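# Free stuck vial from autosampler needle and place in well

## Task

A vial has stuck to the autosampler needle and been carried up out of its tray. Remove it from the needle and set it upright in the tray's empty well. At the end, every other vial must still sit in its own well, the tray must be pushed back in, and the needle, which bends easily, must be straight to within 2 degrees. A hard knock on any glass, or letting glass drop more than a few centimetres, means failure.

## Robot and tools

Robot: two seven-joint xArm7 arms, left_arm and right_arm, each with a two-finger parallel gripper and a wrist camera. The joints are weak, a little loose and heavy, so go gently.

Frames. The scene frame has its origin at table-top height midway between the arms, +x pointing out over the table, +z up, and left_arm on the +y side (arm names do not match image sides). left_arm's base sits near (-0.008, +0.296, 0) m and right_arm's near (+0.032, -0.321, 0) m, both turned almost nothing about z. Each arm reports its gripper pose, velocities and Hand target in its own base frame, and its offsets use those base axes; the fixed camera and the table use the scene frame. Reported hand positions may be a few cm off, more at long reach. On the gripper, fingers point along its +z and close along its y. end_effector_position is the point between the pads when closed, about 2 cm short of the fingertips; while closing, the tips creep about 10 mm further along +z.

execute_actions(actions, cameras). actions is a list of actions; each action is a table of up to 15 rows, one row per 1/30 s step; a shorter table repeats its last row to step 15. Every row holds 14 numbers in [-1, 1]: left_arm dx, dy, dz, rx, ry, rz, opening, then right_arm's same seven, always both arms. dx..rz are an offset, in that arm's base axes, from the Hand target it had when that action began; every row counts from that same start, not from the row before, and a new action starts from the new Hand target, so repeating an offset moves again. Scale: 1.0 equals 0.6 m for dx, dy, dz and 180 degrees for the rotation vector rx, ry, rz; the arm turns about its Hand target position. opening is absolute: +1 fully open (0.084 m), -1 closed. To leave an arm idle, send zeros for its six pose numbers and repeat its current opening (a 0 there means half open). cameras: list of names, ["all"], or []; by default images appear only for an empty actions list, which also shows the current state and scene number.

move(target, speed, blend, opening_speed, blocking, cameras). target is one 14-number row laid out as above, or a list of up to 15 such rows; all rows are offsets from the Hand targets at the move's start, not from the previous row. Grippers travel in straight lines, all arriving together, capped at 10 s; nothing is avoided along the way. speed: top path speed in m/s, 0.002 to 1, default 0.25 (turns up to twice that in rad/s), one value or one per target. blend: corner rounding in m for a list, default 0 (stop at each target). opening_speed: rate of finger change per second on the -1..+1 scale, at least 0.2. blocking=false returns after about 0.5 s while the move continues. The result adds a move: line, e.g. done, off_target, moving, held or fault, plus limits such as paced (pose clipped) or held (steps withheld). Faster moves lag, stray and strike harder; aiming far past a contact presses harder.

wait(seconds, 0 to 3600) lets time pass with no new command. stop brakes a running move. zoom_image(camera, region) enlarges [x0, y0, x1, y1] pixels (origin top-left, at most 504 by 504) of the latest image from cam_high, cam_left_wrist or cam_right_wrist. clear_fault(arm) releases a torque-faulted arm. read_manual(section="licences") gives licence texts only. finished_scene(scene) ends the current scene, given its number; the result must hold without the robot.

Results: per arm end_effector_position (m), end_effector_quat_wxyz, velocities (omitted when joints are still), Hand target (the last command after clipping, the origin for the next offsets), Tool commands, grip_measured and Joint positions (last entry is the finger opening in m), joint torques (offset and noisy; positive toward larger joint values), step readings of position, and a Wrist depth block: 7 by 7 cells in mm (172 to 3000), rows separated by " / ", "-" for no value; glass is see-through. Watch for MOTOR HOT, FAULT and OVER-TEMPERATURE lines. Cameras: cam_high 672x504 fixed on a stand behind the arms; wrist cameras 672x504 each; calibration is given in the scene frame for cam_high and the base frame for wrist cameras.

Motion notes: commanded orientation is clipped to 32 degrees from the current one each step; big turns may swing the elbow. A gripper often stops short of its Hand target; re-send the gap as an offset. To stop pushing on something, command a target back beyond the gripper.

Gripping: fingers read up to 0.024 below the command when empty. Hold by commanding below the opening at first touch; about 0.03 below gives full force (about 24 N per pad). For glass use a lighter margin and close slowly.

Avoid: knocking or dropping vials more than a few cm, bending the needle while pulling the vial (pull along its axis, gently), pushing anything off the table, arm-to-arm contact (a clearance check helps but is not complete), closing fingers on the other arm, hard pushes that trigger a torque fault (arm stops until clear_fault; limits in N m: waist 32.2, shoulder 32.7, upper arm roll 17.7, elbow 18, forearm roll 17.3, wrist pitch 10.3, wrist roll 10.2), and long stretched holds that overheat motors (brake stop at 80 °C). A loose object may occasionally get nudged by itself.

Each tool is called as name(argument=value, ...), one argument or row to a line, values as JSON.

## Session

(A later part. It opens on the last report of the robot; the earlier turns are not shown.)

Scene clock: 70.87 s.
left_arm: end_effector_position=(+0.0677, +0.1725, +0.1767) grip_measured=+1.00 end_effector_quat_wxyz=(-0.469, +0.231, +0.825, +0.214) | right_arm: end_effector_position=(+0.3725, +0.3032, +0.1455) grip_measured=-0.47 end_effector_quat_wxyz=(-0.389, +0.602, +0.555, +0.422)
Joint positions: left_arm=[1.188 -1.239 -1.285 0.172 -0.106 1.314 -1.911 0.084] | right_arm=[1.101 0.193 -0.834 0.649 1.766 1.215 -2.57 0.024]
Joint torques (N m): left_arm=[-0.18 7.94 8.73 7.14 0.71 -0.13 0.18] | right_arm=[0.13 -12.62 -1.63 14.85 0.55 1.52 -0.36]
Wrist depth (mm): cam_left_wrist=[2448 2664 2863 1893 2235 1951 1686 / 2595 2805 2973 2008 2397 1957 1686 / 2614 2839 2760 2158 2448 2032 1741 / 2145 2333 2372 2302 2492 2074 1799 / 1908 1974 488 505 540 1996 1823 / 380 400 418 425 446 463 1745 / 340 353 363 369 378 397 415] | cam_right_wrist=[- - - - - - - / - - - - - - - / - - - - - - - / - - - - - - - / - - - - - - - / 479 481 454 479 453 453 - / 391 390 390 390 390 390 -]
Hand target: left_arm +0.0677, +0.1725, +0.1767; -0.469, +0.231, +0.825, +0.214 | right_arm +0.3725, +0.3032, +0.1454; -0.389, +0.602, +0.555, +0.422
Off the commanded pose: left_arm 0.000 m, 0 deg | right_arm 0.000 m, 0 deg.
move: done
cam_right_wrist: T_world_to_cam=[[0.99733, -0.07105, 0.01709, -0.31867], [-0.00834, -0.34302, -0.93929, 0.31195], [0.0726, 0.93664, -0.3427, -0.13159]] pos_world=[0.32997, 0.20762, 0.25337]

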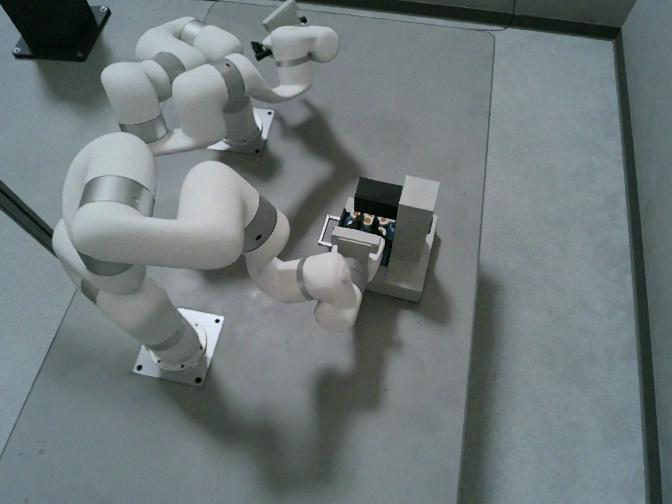

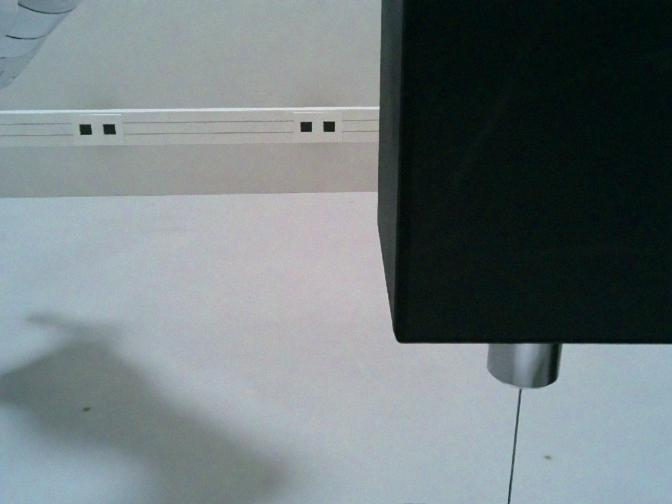

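move(
  target=[0,0,0,0,0,0,1,0.0022,0,-0.015,0,0,0,-0.65],
  speed=0.025,
  cameras=["cam_high","cam_right_wrist"],
)

zoom_image(
  camera="cam_right_wrist",
  region=[422, 304, 622, 504],
)

zoom_image(
  camera="cam_high",
  region=[345, 195, 385, 235],
)

Scene clock: 77.00 s.
left_arm: end_effector_position=(+0.0677, +0.1725, +0.1767) grip_measured=+1.00 end_effector_quat_wxyz=(-0.469, +0.231, +0.825, +0.214) | right_arm: end_effector_position=(+0.3739, +0.3032, +0.1365) grip_measured=-0.47 end_effector_quat_wxyz=(-0.389, +0.602, +0.555, +0.422)
Joint positions: left_arm=[1.188 -1.239 -1.285 0.172 -0.106 1.314 -1.911 0.084] | right_arm=[1.09 0.235 -0.826 0.656 1.787 1.245 -2.589 0.024]
Joint torques (N m): left_arm=[-0.03 7.91 8.7 7.23 0.72 -0.18 0.25] | right_arm=[-0.02 0.58 -0.94 2.46 -1.21 -4.32 -0.25]
Wrist depth (mm): cam_left_wrist=[2422 2664 2805 1903 2185 1935 1698 / 2644 2782 2999 2002 2414 1951 1698 / 2664 2805 2706 2132 2431 2014 1732 / 2165 2333 2348 2333 2474 2099 1795 / 1903 1979 487 508 536 1985 1823 / 379 401 417 426 447 464 1706 / 340 353 363 367 377 398 414] | cam_right_wrist=[- - - - - - - / - - - - - - - / - - - - - - - / - - - - - - - / 556 - - 554 - - - / 489 461 461 488 460 460 - / 394 394 394 393 394 394 -]
Hand target: left_arm +0.0677, +0.1725, +0.1767; -0.469, +0.231, +0.825, +0.214 | right_arm +0.3739, +0.3032, +0.1364; -0.389, +0.602, +0.555, +0.422
Off the commanded pose: left_arm 0.000 m, 0 deg | right_arm 0.000 m, 0 deg.
move: done
cam_right_wrist: T_world_to_cam=[[0.99733, -0.07102, 0.01718, -0.31984], [-0.00824, -0.34294, -0.93932, 0.30347], [0.0726, 0.93667, -0.34261, -0.1348]] pos_world=[0.33127, 0.20762, 0.24437]

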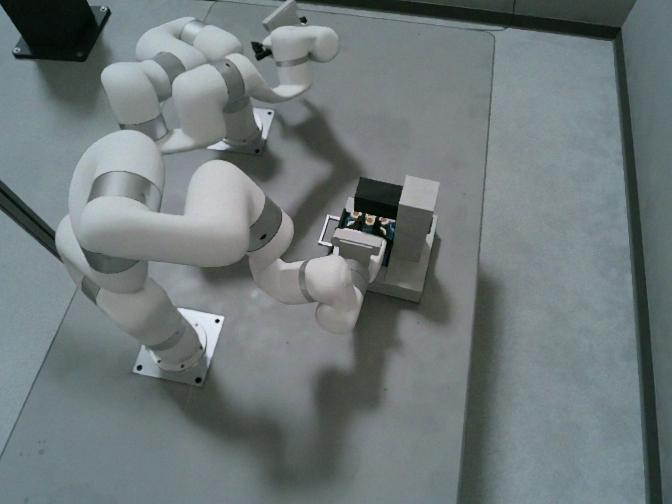

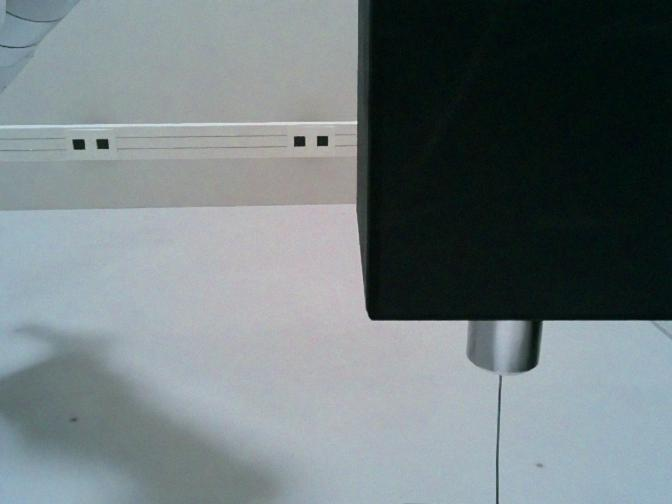

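Scaled by 2.520 from the camera's image (finer frame: 960x720).

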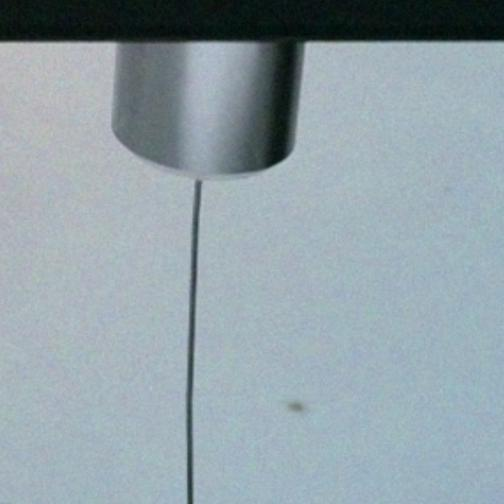

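Scaled by 12.600 from the camera's image (finer frame: 960x720).

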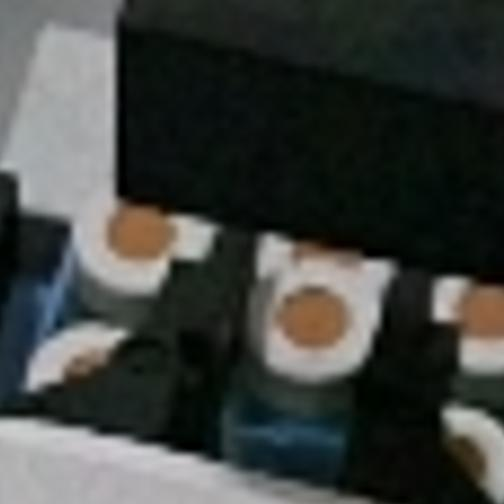

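move(
  target=[0,0,0,0,0,0,1,-0.001,0,0.01,0,0,0,-0.65],
  speed=0.03,
  cameras=["cam_high","cam_right_wrist"],
)

zoom_image(
  camera="cam_right_wrist",
  region=[422, 304, 622, 504],
)

zoom_image(
  camera="cam_high",
  region=[335, 195, 395, 255],
)

Scene clock: 81.80 s.
left_arm: end_effector_position=(+0.0677, +0.1725, +0.1767) grip_measured=+1.00 end_effector_quat_wxyz=(-0.469, +0.231, +0.825, +0.214) | right_arm: end_effector_position=(+0.3732, +0.3032, +0.1424) grip_measured=-0.47 end_effector_quat_wxyz=(-0.389, +0.602, +0.555, +0.422)
Joint positions: left_arm=[1.188 -1.239 -1.285 0.172 -0.106 1.314 -1.911 0.084] | right_arm=[1.097 0.208 -0.832 0.652 1.773 1.226 -2.576 0.024]
Joint torques (N m): left_arm=[-0.21 8.1 8.85 7.18 0.77 -0.14 0.19] | right_arm=[0.51 -21.54 -3.51 6.75 -0.31 0.05 -0.07]
Wrist depth (mm): cam_left_wrist=[2501 2644 2828 1888 2228 1940 1694 / 2585 2782 2999 2014 2389 1930 1686 / 2624 2828 2675 2138 2483 2020 1723 / 2151 2294 2356 2309 2492 2087 1795 / 1872 1979 488 506 539 1957 1838 / 381 400 416 425 447 463 1736 / 341 353 363 368 378 398 415] | cam_right_wrist=[- - - - - - - / - - - - - - - / - - - - - - - / - - - - - - - / 534 534 - 539 - - - / 472 473 449 474 452 478 - / 384 385 386 386 387 389 -]
Hand target: left_arm +0.0677, +0.1725, +0.1767; -0.469, +0.231, +0.825, +0.214 | right_arm +0.3733, +0.3032, +0.1424; -0.389, +0.602, +0.555, +0.422
Off the commanded pose: left_arm 0.000 m, 0 deg | right_arm 0.000 m, 0 deg.
move: done
cam_right_wrist: T_world_to_cam=[[0.99733, -0.07108, 0.017, -0.31929], [-0.00844, -0.3431, -0.93926, 0.30918], [0.0726, 0.9366, -0.34279, -0.13264]] pos_world=[0.33067, 0.20762, 0.25037]

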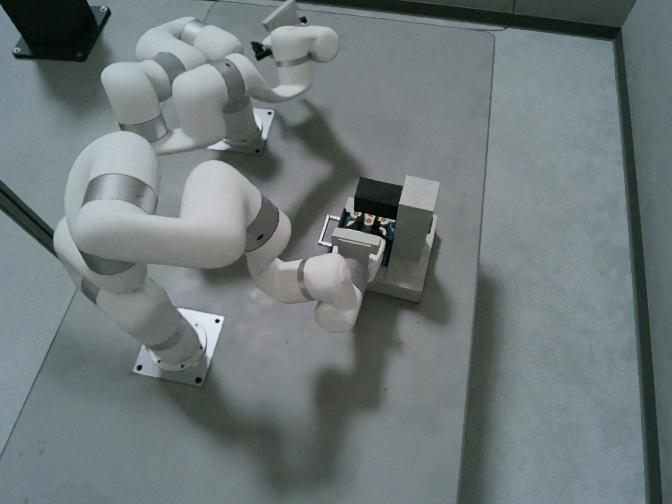

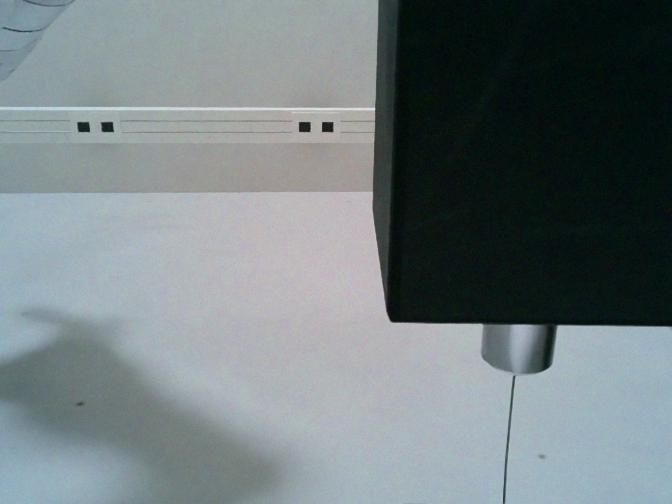

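Scaled by 2.520 from the camera's image (finer frame: 960x720).

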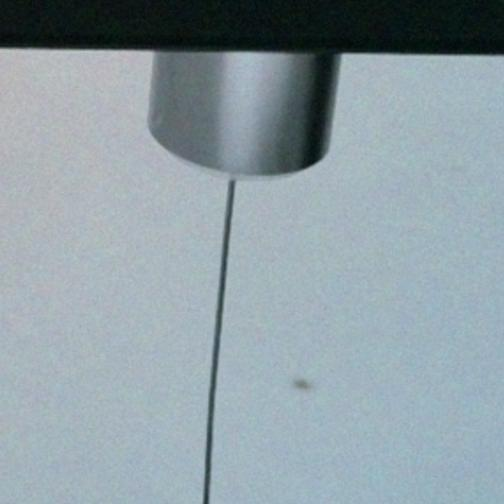

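Scaled by 8.400 from the camera's image (finer frame: 960x720).

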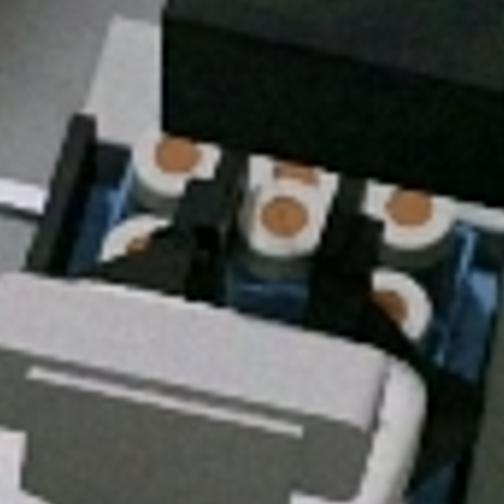

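zoom_image(
  camera="cam_high",
  region=[350, 202, 390, 238],
)

Scaled by 12.600 from the camera's image (finer frame: 960x720).

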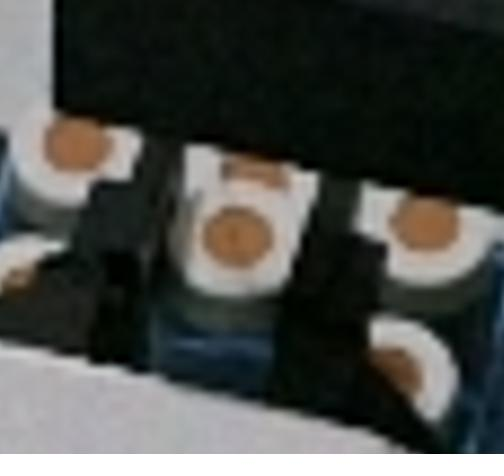

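move(
  target=[0,0,0,0,0,0,1,-0.0038,0,0,0,0,0,-0.65],
  speed=0.02,
  cameras=["cam_high","cam_right_wrist"],
)

zoom_image(
  camera="cam_right_wrist",
  region=[422, 304, 622, 504],
)

zoom_image(
  camera="cam_high",
  region=[350, 202, 390, 238],
)

Scene clock: 100.73 s.
left_arm: end_effector_position=(+0.0677, +0.1725, +0.1767) grip_measured=+1.00 end_effector_quat_wxyz=(-0.469, +0.231, +0.825, +0.214) | right_arm: end_effector_position=(+0.3710, +0.3032, +0.1424) grip_measured=-0.47 end_effector_quat_wxyz=(-0.389, +0.602, +0.555, +0.422)
Joint positions: left_arm=[1.188 -1.239 -1.285 0.172 -0.106 1.314 -1.911 0.084] | right_arm=[1.1 0.2 -0.832 0.645 1.773 1.22 -2.579 0.024]
Joint torques (N m): left_arm=[-0.22 7.9 8.85 7.18 0.74 -0.13 0.21] | right_arm=[0.63 -24.43 -3.38 7.89 0.68 0.76 -0.29]
Wrist depth (mm): cam_left_wrist=[2448 2634 2793 1919 2206 1951 1690 / 2604 2828 - 2014 2389 1957 1694 / 2644 2793 2696 2151 2448 2044 1732 / 2145 2294 2372 2340 2501 2080 1790 / 1908 1957 486 507 536 1979 1799 / 382 401 418 425 448 463 1741 / 341 352 363 368 377 398 414] | cam_right_wrist=[- - - - - - - / - - - - - - - / - - - - - - - / - - - - - - - / 566 567 - 535 - - - / 468 470 447 473 449 449 - / 383 383 384 385 386 387 -]
Hand target: left_arm +0.0677, +0.1725, +0.1767; -0.469, +0.231, +0.825, +0.214 | right_arm +0.3710, +0.3032, +0.1424; -0.389, +0.602, +0.555, +0.422
Off the commanded pose: left_arm 0.000 m, 0 deg | right_arm 0.000 m, 0 deg.
move: done
cam_right_wrist: T_world_to_cam=[[0.99733, -0.07095, 0.01707, -0.31704], [-0.00833, -0.34302, -0.93929, 0.30912], [0.0725, 0.93664, -0.3427, -0.13247]] pos_world=[0.32837, 0.20762, 0.25037]

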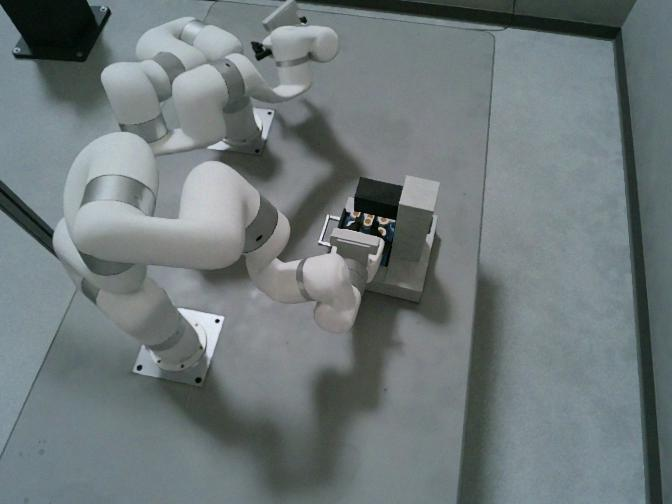

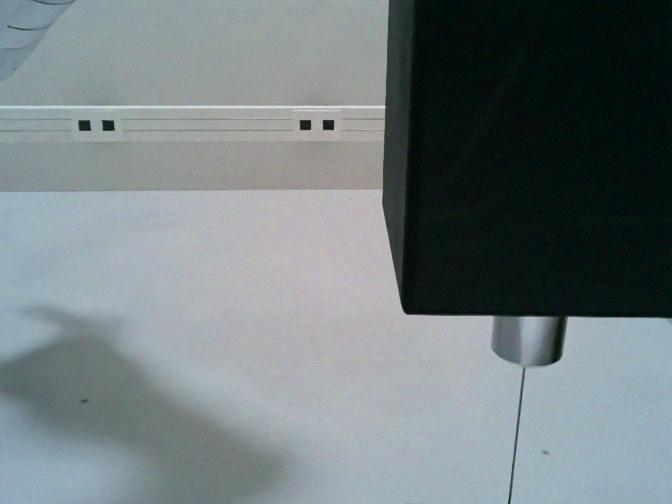

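Scaled by 2.520 from the camera's image (finer frame: 960x720).

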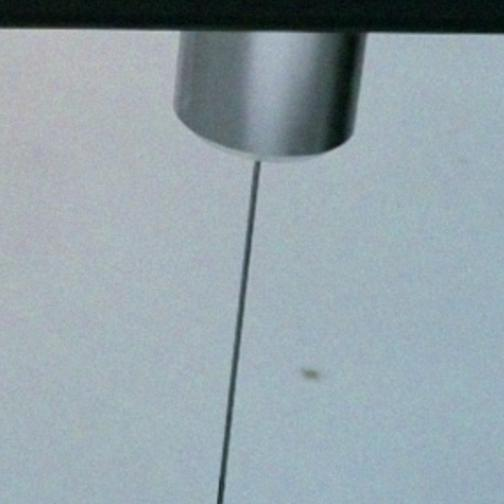

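Scaled by 12.600 from the camera's image (finer frame: 960x720).

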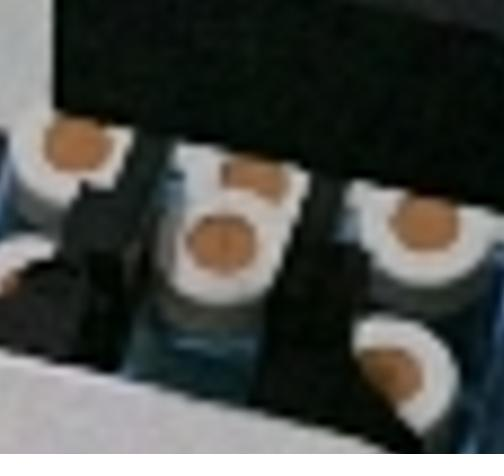

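move(
  target=[0,0,0,0,0,0,1,0.0008,0,-0.01,0,0,0,-0.7],
  speed=0.02,
  cameras=["cam_high","cam_right_wrist"],
)

zoom_image(
  camera="cam_right_wrist",
  region=[422, 304, 622, 504],
)

zoom_image(
  camera="cam_high",
  region=[350, 202, 390, 238],
)

Scene clock: 103.80 s.
left_arm: end_effector_position=(+0.0677, +0.1725, +0.1767) grip_measured=+1.00 end_effector_quat_wxyz=(-0.469, +0.231, +0.825, +0.214) | right_arm: end_effector_position=(+0.3715, +0.3032, +0.1365) grip_measured=-0.47 end_effector_quat_wxyz=(-0.389, +0.602, +0.555, +0.422)
Joint positions: left_arm=[1.188 -1.239 -1.285 0.172 -0.106 1.314 -1.911 0.084] | right_arm=[1.093 0.227 -0.827 0.648 1.787 1.239 -2.592 0.024]
Joint torques (N m): left_arm=[-0.08 7.63 8.86 7.2 0.7 -0.16 0.25] | right_arm=[0 -13.12 -1.8 14.84 0.95 1.72 -0.36]
Wrist depth (mm): cam_left_wrist=[2431 2624 2793 1898 2264 1957 1665 / 2575 2793 2986 2008 2397 1919 1694 / 2634 2805 2696 2185 2422 2044 1741 / 2145 2286 2372 2302 2501 2093 1813 / 1908 1979 486 508 537 1979 1828 / 380 400 417 424 447 463 1745 / 341 353 363 369 377 398 415] | cam_right_wrist=[- - - - - - - / - - - - - - - / - - - - - - - / - - - - - - - / 560 559 522 558 521 557 - / 463 462 462 463 462 437 - / 377 377 376 376 375 375 376]
Hand target: left_arm +0.0677, +0.1725, +0.1767; -0.469, +0.231, +0.825, +0.214 | right_arm +0.3715, +0.3032, +0.1364; -0.389, +0.602, +0.555, +0.422
Off the commanded pose: left_arm 0.000 m, 0 deg | right_arm 0.000 m, 0 deg.
move: done
cam_right_wrist: T_world_to_cam=[[0.99733, -0.07105, 0.01709, -0.31742], [-0.00834, -0.34302, -0.93929, 0.30349], [0.0726, 0.93664, -0.3427, -0.13459]] pos_world=[0.32887, 0.20762, 0.24437]

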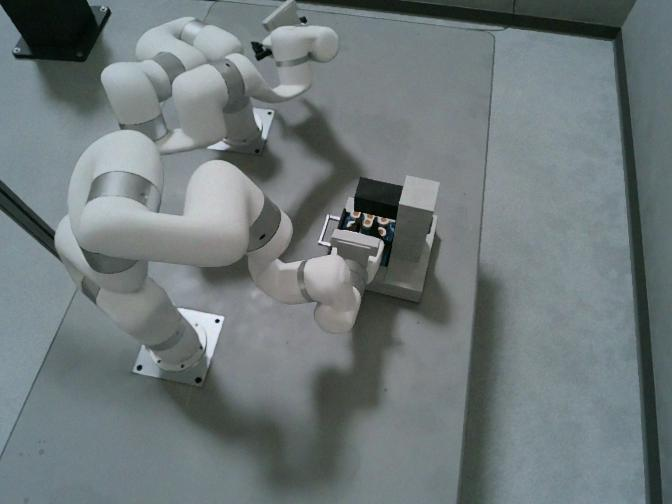

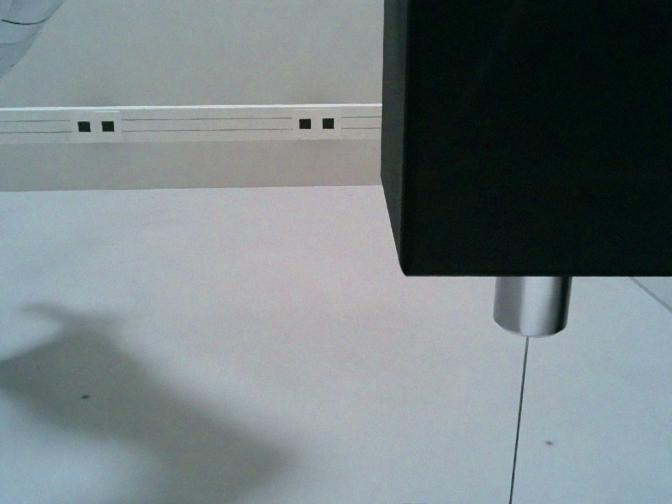

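Scaled by 2.520 from the camera's image (finer frame: 960x720).

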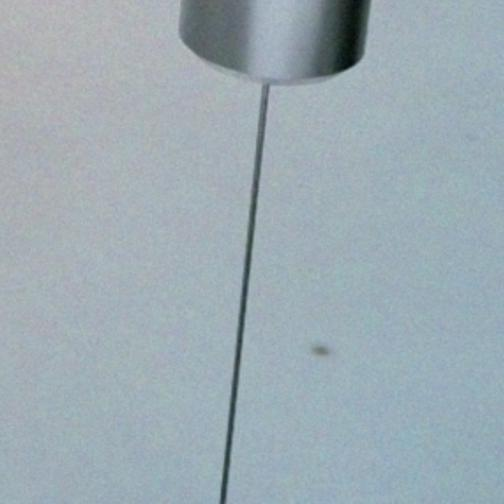

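Scaled by 12.600 from the camera's image (finer frame: 960x720).

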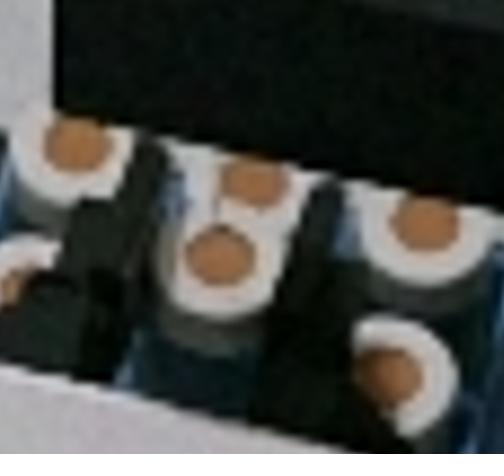

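move(
  target=[0,0,0,0,0,0,1,0.0008,0,-0.01,0,0,0,-0.7],
  speed=0.02,
  cameras=["cam_high","cam_right_wrist"],
)

zoom_image(
  camera="cam_high",
  region=[350, 202, 390, 238],
)

Scene clock: 106.57 s.
left_arm: end_effector_position=(+0.0677, +0.1725, +0.1767) grip_measured=+1.00 end_effector_quat_wxyz=(-0.469, +0.231, +0.825, +0.214) | right_arm: end_effector_position=(+0.3719, +0.3032, +0.1305) grip_measured=-0.47 end_effector_quat_wxyz=(-0.389, +0.602, +0.555, +0.422)
Joint positions: left_arm=[1.188 -1.239 -1.285 0.172 -0.106 1.314 -1.911 0.084] | right_arm=[1.086 0.254 -0.821 0.652 1.801 1.258 -2.604 0.024]
Joint torques (N m): left_arm=[-0.27 7.95 8.95 7.25 0.71 -0.1 0.18] | right_arm=[-0.13 -13.9 -2.27 14.91 0.92 1.74 -0.24]
Wrist depth (mm): cam_left_wrist=[2457 2634 2793 1888 2199 1946 1686 / 2575 2782 2986 1996 2389 1940 1681 / 2595 2899 2664 2172 2439 2044 1732 / 2165 2309 2348 2340 2439 2074 1818 / 1877 1974 487 508 537 1979 1842 / 379 402 416 425 447 464 1754 / 341 353 364 368 376 399 415] | cam_right_wrist=[- - - - - - - / - - - - - - - / - - - - - - - / 689 692 689 689 - 687 - / 545 544 545 544 543 544 - / 452 451 451 450 450 426 - / 367 367 367 366 366 366 367]
Hand target: left_arm +0.0677, +0.1725, +0.1767; -0.469, +0.231, +0.825, +0.214 | right_arm +0.3719, +0.3032, +0.1304; -0.389, +0.602, +0.555, +0.422
Off the commanded pose: left_arm 0.000 m, 0 deg | right_arm 0.000 m, 0 deg.
move: done
cam_right_wrist: T_world_to_cam=[[0.99733, -0.07105, 0.01709, -0.31782], [-0.00834, -0.34302, -0.93929, 0.29786], [0.0726, 0.93664, -0.3427, -0.13669]] pos_world=[0.32937, 0.20762, 0.23837]

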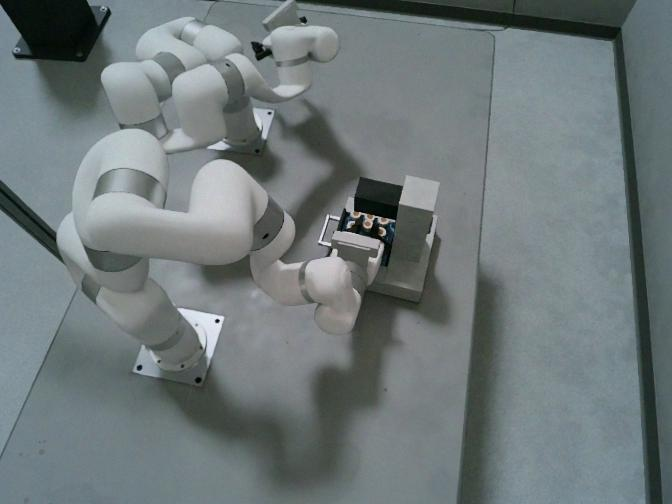

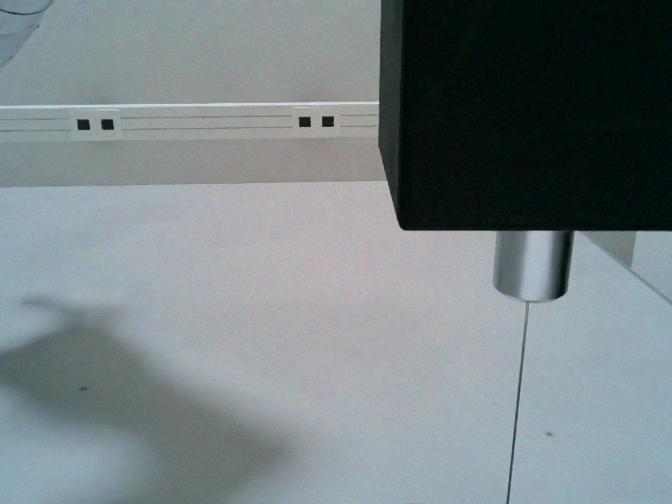

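Scaled by 12.600 from the camera's image (finer frame: 960x720).

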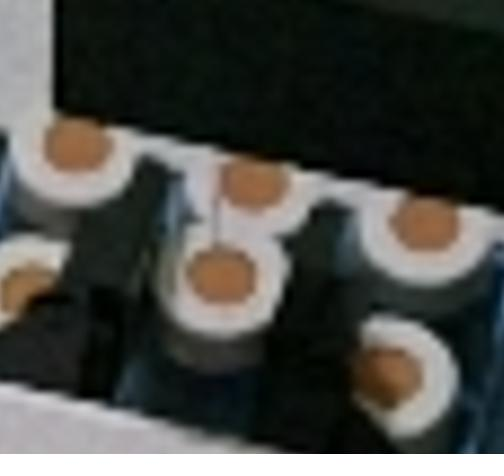

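move(
  target=[0,0,0,0,0,0,1,0.0008,0,-0.01,0,0,0,-0.7],
  speed=0.02,
  cameras=["cam_high","cam_right_wrist"],
)

zoom_image(
  camera="cam_high",
  region=[350, 202, 390, 238],
)

Scene clock: 109.00 s.
left_arm: end_effector_position=(+0.0677, +0.1725, +0.1767) grip_measured=+1.00 end_effector_quat_wxyz=(-0.469, +0.231, +0.825, +0.214) | right_arm: end_effector_position=(+0.3724, +0.3032, +0.1245) grip_measured=-0.47 end_effector_quat_wxyz=(-0.389, +0.602, +0.555, +0.422)
Joint positions: left_arm=[1.188 -1.239 -1.285 0.172 -0.106 1.314 -1.911 0.084] | right_arm=[1.078 0.28 -0.815 0.656 1.814 1.276 -2.616 0.024]
Joint torques (N m): left_arm=[-0.13 7.74 8.94 7.25 0.77 -0.09 0.23] | right_arm=[0.21 -14.21 -2.05 15.44 1.29 1.87 -0.44]
Wrist depth (mm): cam_left_wrist=[2439 2624 2828 1914 2264 1951 1698 / 2547 2851 2999 2014 2340 1930 1702 / 2575 2839 2706 2178 2465 2020 1728 / 2145 2325 2372 2294 2483 2087 1799 / 1903 2014 488 505 540 1985 1818 / 381 400 417 425 447 464 1728 / 342 352 363 369 377 397 415] | cam_right_wrist=[- - - - - - - / - - - - - - - / 817 815 908 909 - - - / 671 669 671 671 615 671 - / 532 530 530 531 529 529 - / 440 440 439 438 438 439 - / 357 357 357 357 357 357 357]
Hand target: left_arm +0.0677, +0.1725, +0.1767; -0.469, +0.231, +0.825, +0.214 | right_arm +0.3724, +0.3032, +0.1244; -0.389, +0.602, +0.555, +0.422
Off the commanded pose: left_arm 0.000 m, 0 deg | right_arm 0.000 m, 0 deg.
move: done
cam_right_wrist: T_world_to_cam=[[0.99733, -0.07105, 0.01709, -0.31821], [-0.00834, -0.34302, -0.93929, 0.29223], [0.0726, 0.93664, -0.3427, -0.13878]] pos_world=[0.32987, 0.20762, 0.23237]

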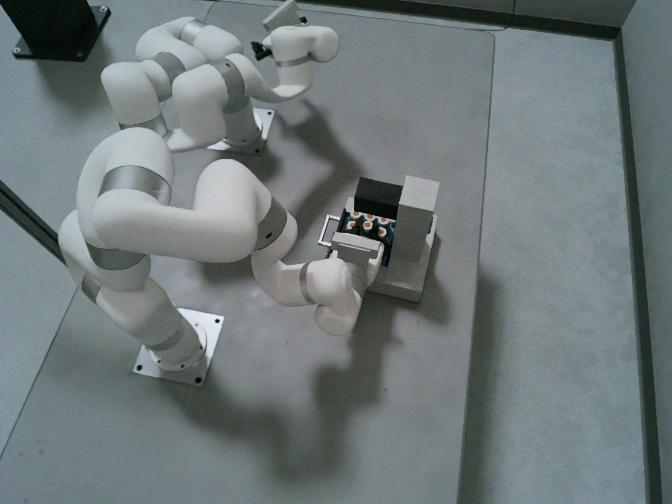

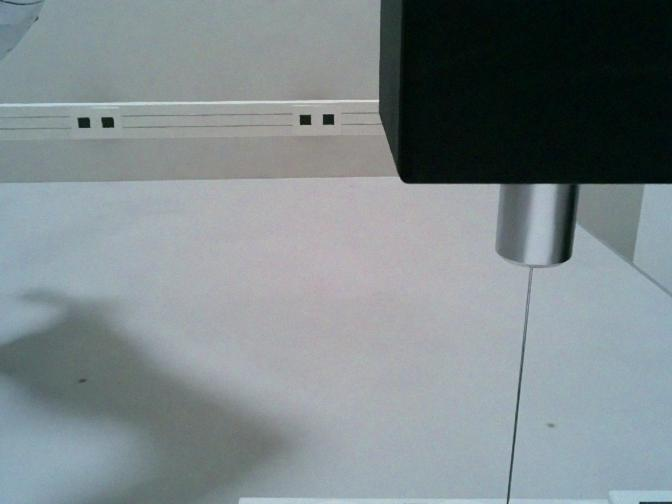

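Scaled by 12.600 from the camera's image (finer frame: 960x720).

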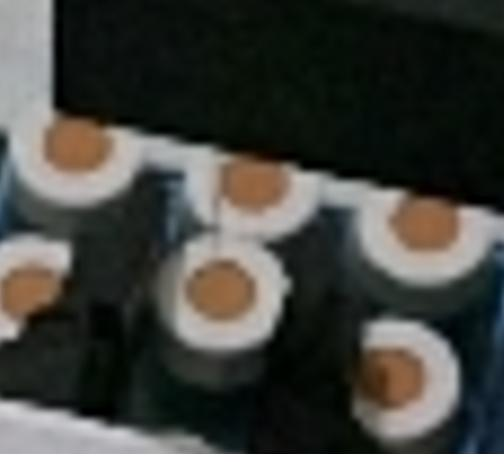

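move(
  target=[0,0,0,0,0,0,1,0.0005,0,-0.01,0,0,0,-0.7],
  speed=0.02,
)

move(
  target=[0,0,0,0,0,0,1,0.0003,0,-0.005,0,0,0,-0.7],
  speed=0.02,
  cameras=["cam_high","cam_right_wrist"],
)

zoom_image(
  camera="cam_high",
  region=[350, 202, 390, 238],
)

Scene clock: 111.47 s.
left_arm: end_effector_position=(+0.0677, +0.1725, +0.1767) grip_measured=+1.00 end_effector_quat_wxyz=(-0.469, +0.231, +0.825, +0.214) | right_arm: end_effector_position=(+0.3728, +0.3033, +0.1186) grip_measured=-0.47 end_effector_quat_wxyz=(-0.389, +0.602, +0.555, +0.422)
Joint positions: left_arm=[1.188 -1.239 -1.285 0.172 -0.106 1.314 -1.911 0.084] | right_arm=[1.07 0.305 -0.808 0.66 1.827 1.293 -2.628 0.024]
Joint torques (N m): left_arm=[-0.16 7.72 8.96 7.24 0.76 -0.17 0.19] | right_arm=[-0.29 -1.84 -1.32 12 1.33 -4.32 -0.22]
Wrist depth (mm): cam_left_wrist=[2448 2624 2828 1924 2228 1935 1686 / 2547 2816 2935 2014 2381 1940 1690 / 2624 2839 2654 2151 2397 2032 1728 / 2145 2340 2364 2294 2483 2112 1785 / 1893 1979 487 508 537 1974 1813 / 380 400 417 426 447 465 1715 / 341 352 363 368 377 396 414] | cam_right_wrist=[- - - - - - - / - - - - - - - / 929 939 2192 944 - - - / 675 678 681 683 687 689 - / 532 533 534 536 538 540 - / 438 438 440 441 443 442 - / 355 355 356 357 357 358 359]
Hand target: left_arm +0.0677, +0.1725, +0.1767; -0.469, +0.231, +0.825, +0.214 | right_arm +0.3727, +0.3032, +0.1184; -0.389, +0.602, +0.555, +0.422
Off the commanded pose: left_arm 0.000 m, 0 deg | right_arm 0.000 m, 0 deg.
move: done

Scene clock: 111.97 s.
left_arm: end_effector_position=(+0.0677, +0.1725, +0.1767) grip_measured=+1.00 end_effector_quat_wxyz=(-0.469, +0.231, +0.825, +0.214) | right_arm: end_effector_position=(+0.3728, +0.3032, +0.1154) grip_measured=-0.47 end_effector_quat_wxyz=(-0.389, +0.602, +0.555, +0.422)
Joint positions: left_arm=[1.188 -1.239 -1.285 0.172 -0.106 1.314 -1.911 0.084] | right_arm=[1.066 0.318 -0.805 0.662 1.834 1.302 -2.634 0.024]
Joint torques (N m): left_arm=[-0.18 7.73 9 7.16 0.75 -0.12 0.23] | right_arm=[-0.18 0.59 -0.94 16.93 4.32 -6.35 -0.3]
Wrist depth (mm): cam_left_wrist=[2465 2614 2805 1903 2213 1930 1690 / 2624 2782 2935 1991 2364 1924 1677 / 2604 2839 2675 2138 2422 2020 1732 / 2165 2309 2381 2286 2483 2106 1795 / 1893 1985 486 508 539 1940 1842 / 380 400 418 427 447 463 1749 / 340 353 362 368 377 397 414] | cam_right_wrist=[- - - - - - - / - - - - - - - / 2172 2165 2220 2220 2242 - - / 689 692 693 694 696 700 - / 539 539 540 543 543 543 - / 442 442 444 444 445 447 - / 357 358 359 359 359 360 360]
Hand target: left_arm +0.0677, +0.1725, +0.1767; -0.469, +0.231, +0.825, +0.214 | right_arm +0.3729, +0.3032, +0.1154; -0.389, +0.602, +0.555, +0.422
Off the commanded pose: left_arm 0.000 m, 0 deg | right_arm 0.000 m, 0 deg.
move: done
cam_right_wrist: T_world_to_cam=[[0.99733, -0.07099, 0.01697, -0.31845], [-0.00843, -0.34302, -0.93929, 0.28381], [0.0725, 0.93664, -0.3427, -0.14186]] pos_world=[0.33027, 0.20762, 0.22337]

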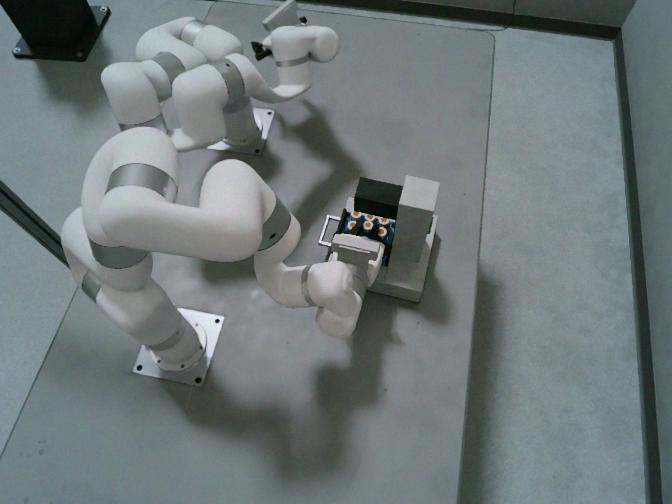

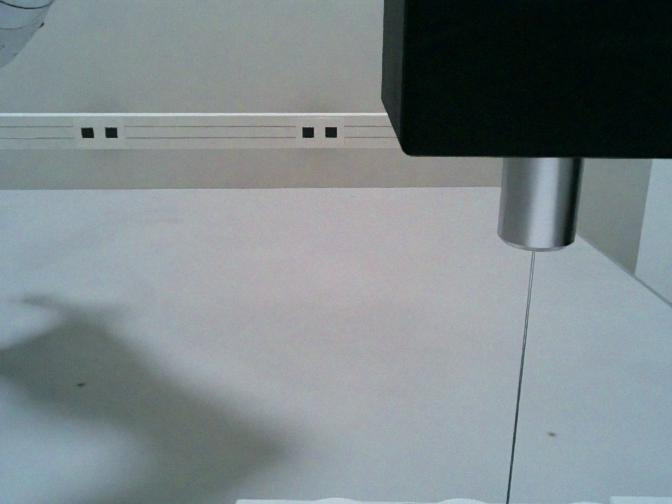

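Scaled by 12.600 from the camera's image (finer frame: 960x720).

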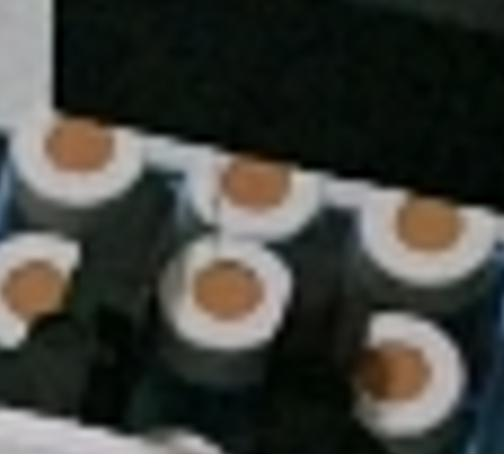

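move(
  target=[
    [0,0,0,0,0,0,1,-0.0003,0,0.005,0,0,0,-0.6],
    [0,0,0,0,0,0,1,-0.0003,0,0.005,0,0,0,-0.36],
  ],
  speed=0.02,
  opening_speed=0.3,
  cameras=["cam_high","cam_right_wrist"],
)

zoom_image(
  camera="cam_high",
  region=[350, 202, 390, 238],
)

Scene clock: 116.23 s.
left_arm: end_effector_position=(+0.0677, +0.1725, +0.1767) grip_measured=+1.00 end_effector_quat_wxyz=(-0.469, +0.231, +0.825, +0.214) | right_arm: end_effector_position=(+0.3727, +0.3033, +0.1184) grip_measured=-0.39 end_effector_quat_wxyz=(-0.389, +0.602, +0.555, +0.422)
Joint positions: left_arm=[1.188 -1.239 -1.285 0.172 -0.106 1.314 -1.911 0.084] | right_arm=[1.071 0.306 -0.809 0.66 1.828 1.293 -2.628 0.027]
Joint torques (N m): left_arm=[-0.09 7.83 9.07 7.21 0.71 -0.13 0.19] | right_arm=[-3.87 -6.68 -5.24 5.04 -0.07 -4.66 0.03]
Wrist depth (mm): cam_left_wrist=[2465 2595 2793 1888 2235 1940 1698 / 2585 2816 2973 2002 2372 1935 1694 / 2624 2816 2664 2151 2474 2050 1736 / 2151 2340 2356 2356 2483 2080 1790 / 1903 1974 488 506 538 1951 1823 / 381 400 418 425 447 462 1728 / 341 353 363 368 377 397 414] | cam_right_wrist=[- - - - - - - / - - - - - - - / 830 940 943 949 956 - - / 681 681 685 689 690 694 - / 534 536 539 541 541 543 - / 438 441 442 443 444 445 - / 357 356 358 358 359 359 360]
Hand target: left_arm +0.0677, +0.1725, +0.1767; -0.469, +0.231, +0.825, +0.214 | right_arm +0.3727, +0.3032, +0.1184; -0.389, +0.602, +0.555, +0.422
Off the commanded pose: left_arm 0.000 m, 0 deg | right_arm 0.000 m, 0 deg.
move: done
cam_right_wrist: T_world_to_cam=[[0.99734, -0.07086, 0.01703, -0.31834], [-0.00834, -0.34302, -0.93929, 0.28659], [0.0724, 0.93665, -0.3427, -0.14079]] pos_world=[0.33007, 0.20762, 0.22637]

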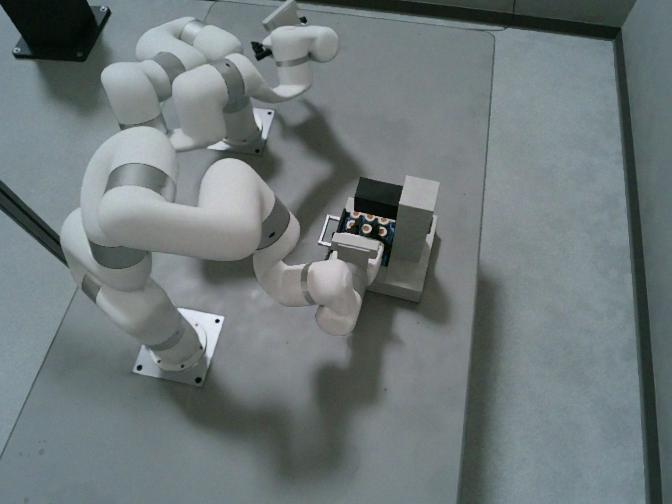

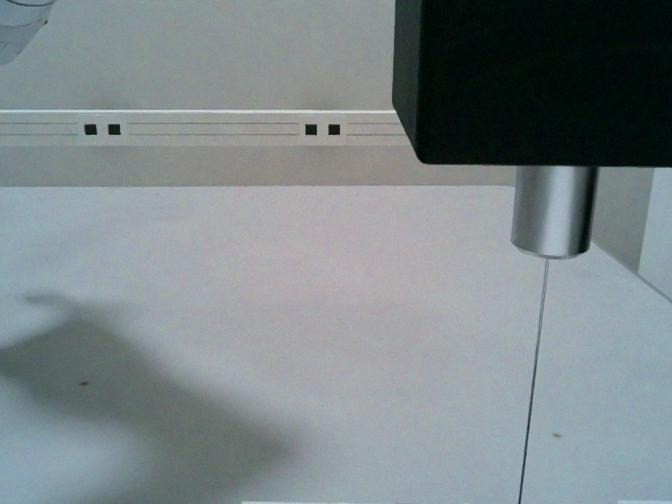

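Scaled by 12.600 from the camera's image (finer frame: 960x720).

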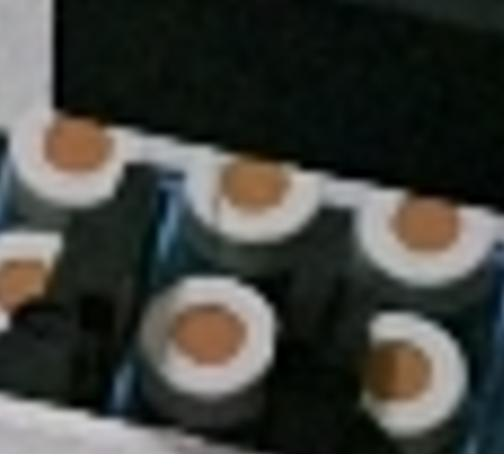

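move(
  target=[
    [0,0,0,0,0,0,1,0,0,0.018,0,0,0,-0.36],
    [0,0,0,0,0,0,1,-0.02,-0.2,0.05,0,0,0,-0.36],
  ],
  speed=0.04,
  cameras=["cam_high","cam_right_wrist"],
)

zoom_image(
  camera="cam_high",
  region=[310, 180, 410, 280],
)

zoom_image(
  camera="cam_right_wrist",
  region=[252, 184, 572, 504],
)

Scene clock: 122.83 s.
left_arm: end_effector_position=(+0.0677, +0.1725, +0.1767) grip_measured=+1.00 end_effector_quat_wxyz=(-0.469, +0.231, +0.825, +0.214) | right_arm: end_effector_position=(+0.3607, +0.1832, +0.1484) grip_measured=-0.38 end_effector_quat_wxyz=(-0.389, +0.602, +0.555, +0.422)
Joint positions: left_arm=[1.188 -1.239 -1.285 0.172 -0.106 1.314 -1.911 0.084] | right_arm=[0.924 0.117 -1.025 0.575 1.435 1.362 -2.617 0.028]
Joint torques (N m): left_arm=[0.01 7.77 9.04 7.27 0.73 -0.08 0.25] | right_arm=[0.41 -17.92 -2.2 8.09 0.11 1.68 -0.05]
Wrist depth (mm): cam_left_wrist=[2414 2634 2863 1914 2220 1951 1694 / 2566 2816 2899 2014 2389 1935 1694 / 2654 2793 2634 2132 2414 2038 1715 / 2151 2333 2397 2317 2457 2099 1799 / 1893 2020 487 506 539 1962 1833 / 381 401 417 426 446 465 1745 / 341 353 364 368 377 398 415] | cam_right_wrist=[450 2178 - - 193 193 193 / 2213 2213 - - 201 201 199 / 1023 1022 914 913 912 205 207 / 753 750 747 755 750 - 229 / 592 593 593 594 592 - 230 / 491 491 489 287 286 286 229 / 399 398 292 234 233 259 234]
Hand target: left_arm +0.0677, +0.1725, +0.1767; -0.469, +0.231, +0.825, +0.214 | right_arm +0.3607, +0.1832, +0.1484; -0.389, +0.602, +0.555, +0.422
Off the commanded pose: left_arm 0.000 m, 0 deg | right_arm 0.000 m, 0 deg.
move: done
cam_right_wrist: T_world_to_cam=[[0.99733, -0.07108, 0.017, -0.31545], [-0.00844, -0.34302, -0.93929, 0.27354], [0.0726, 0.93664, -0.3427, -0.01731]] pos_world=[0.31817, 0.08762, 0.25637]

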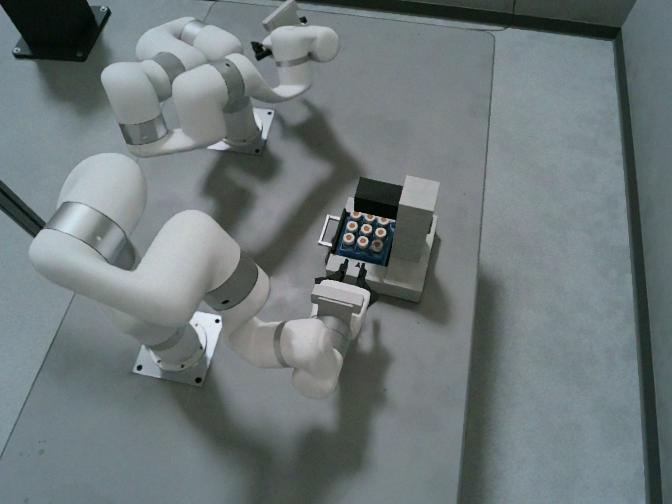

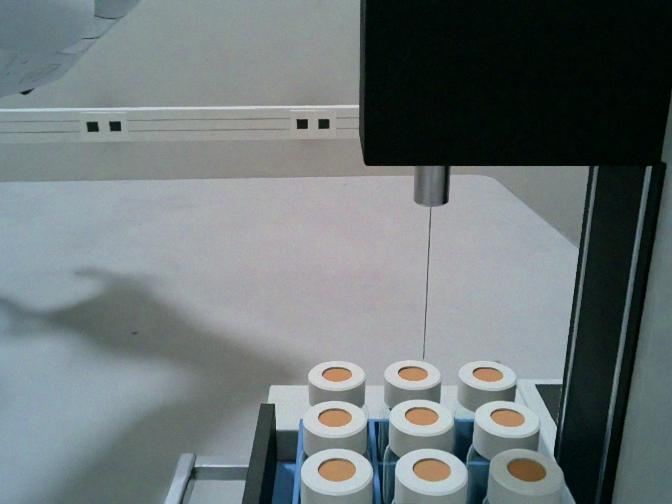

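Scaled by 5.040 from the camera's image (finer frame: 960x720).

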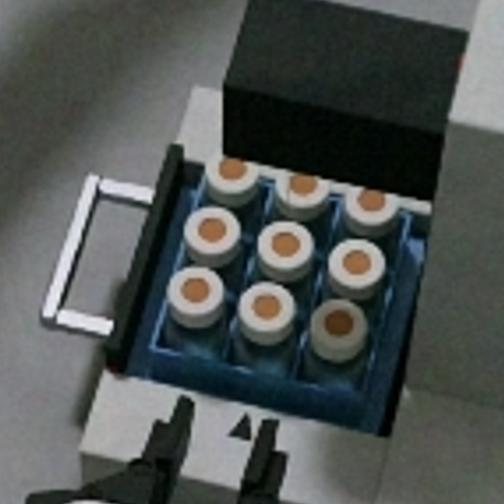

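Scaled by 1.575 from the camera's image (finer frame: 960x720).

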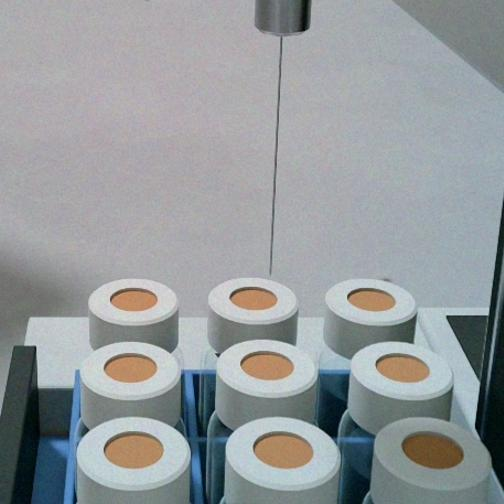

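finished_scene(
  scene=2,
)

The scene is finished: the task was done.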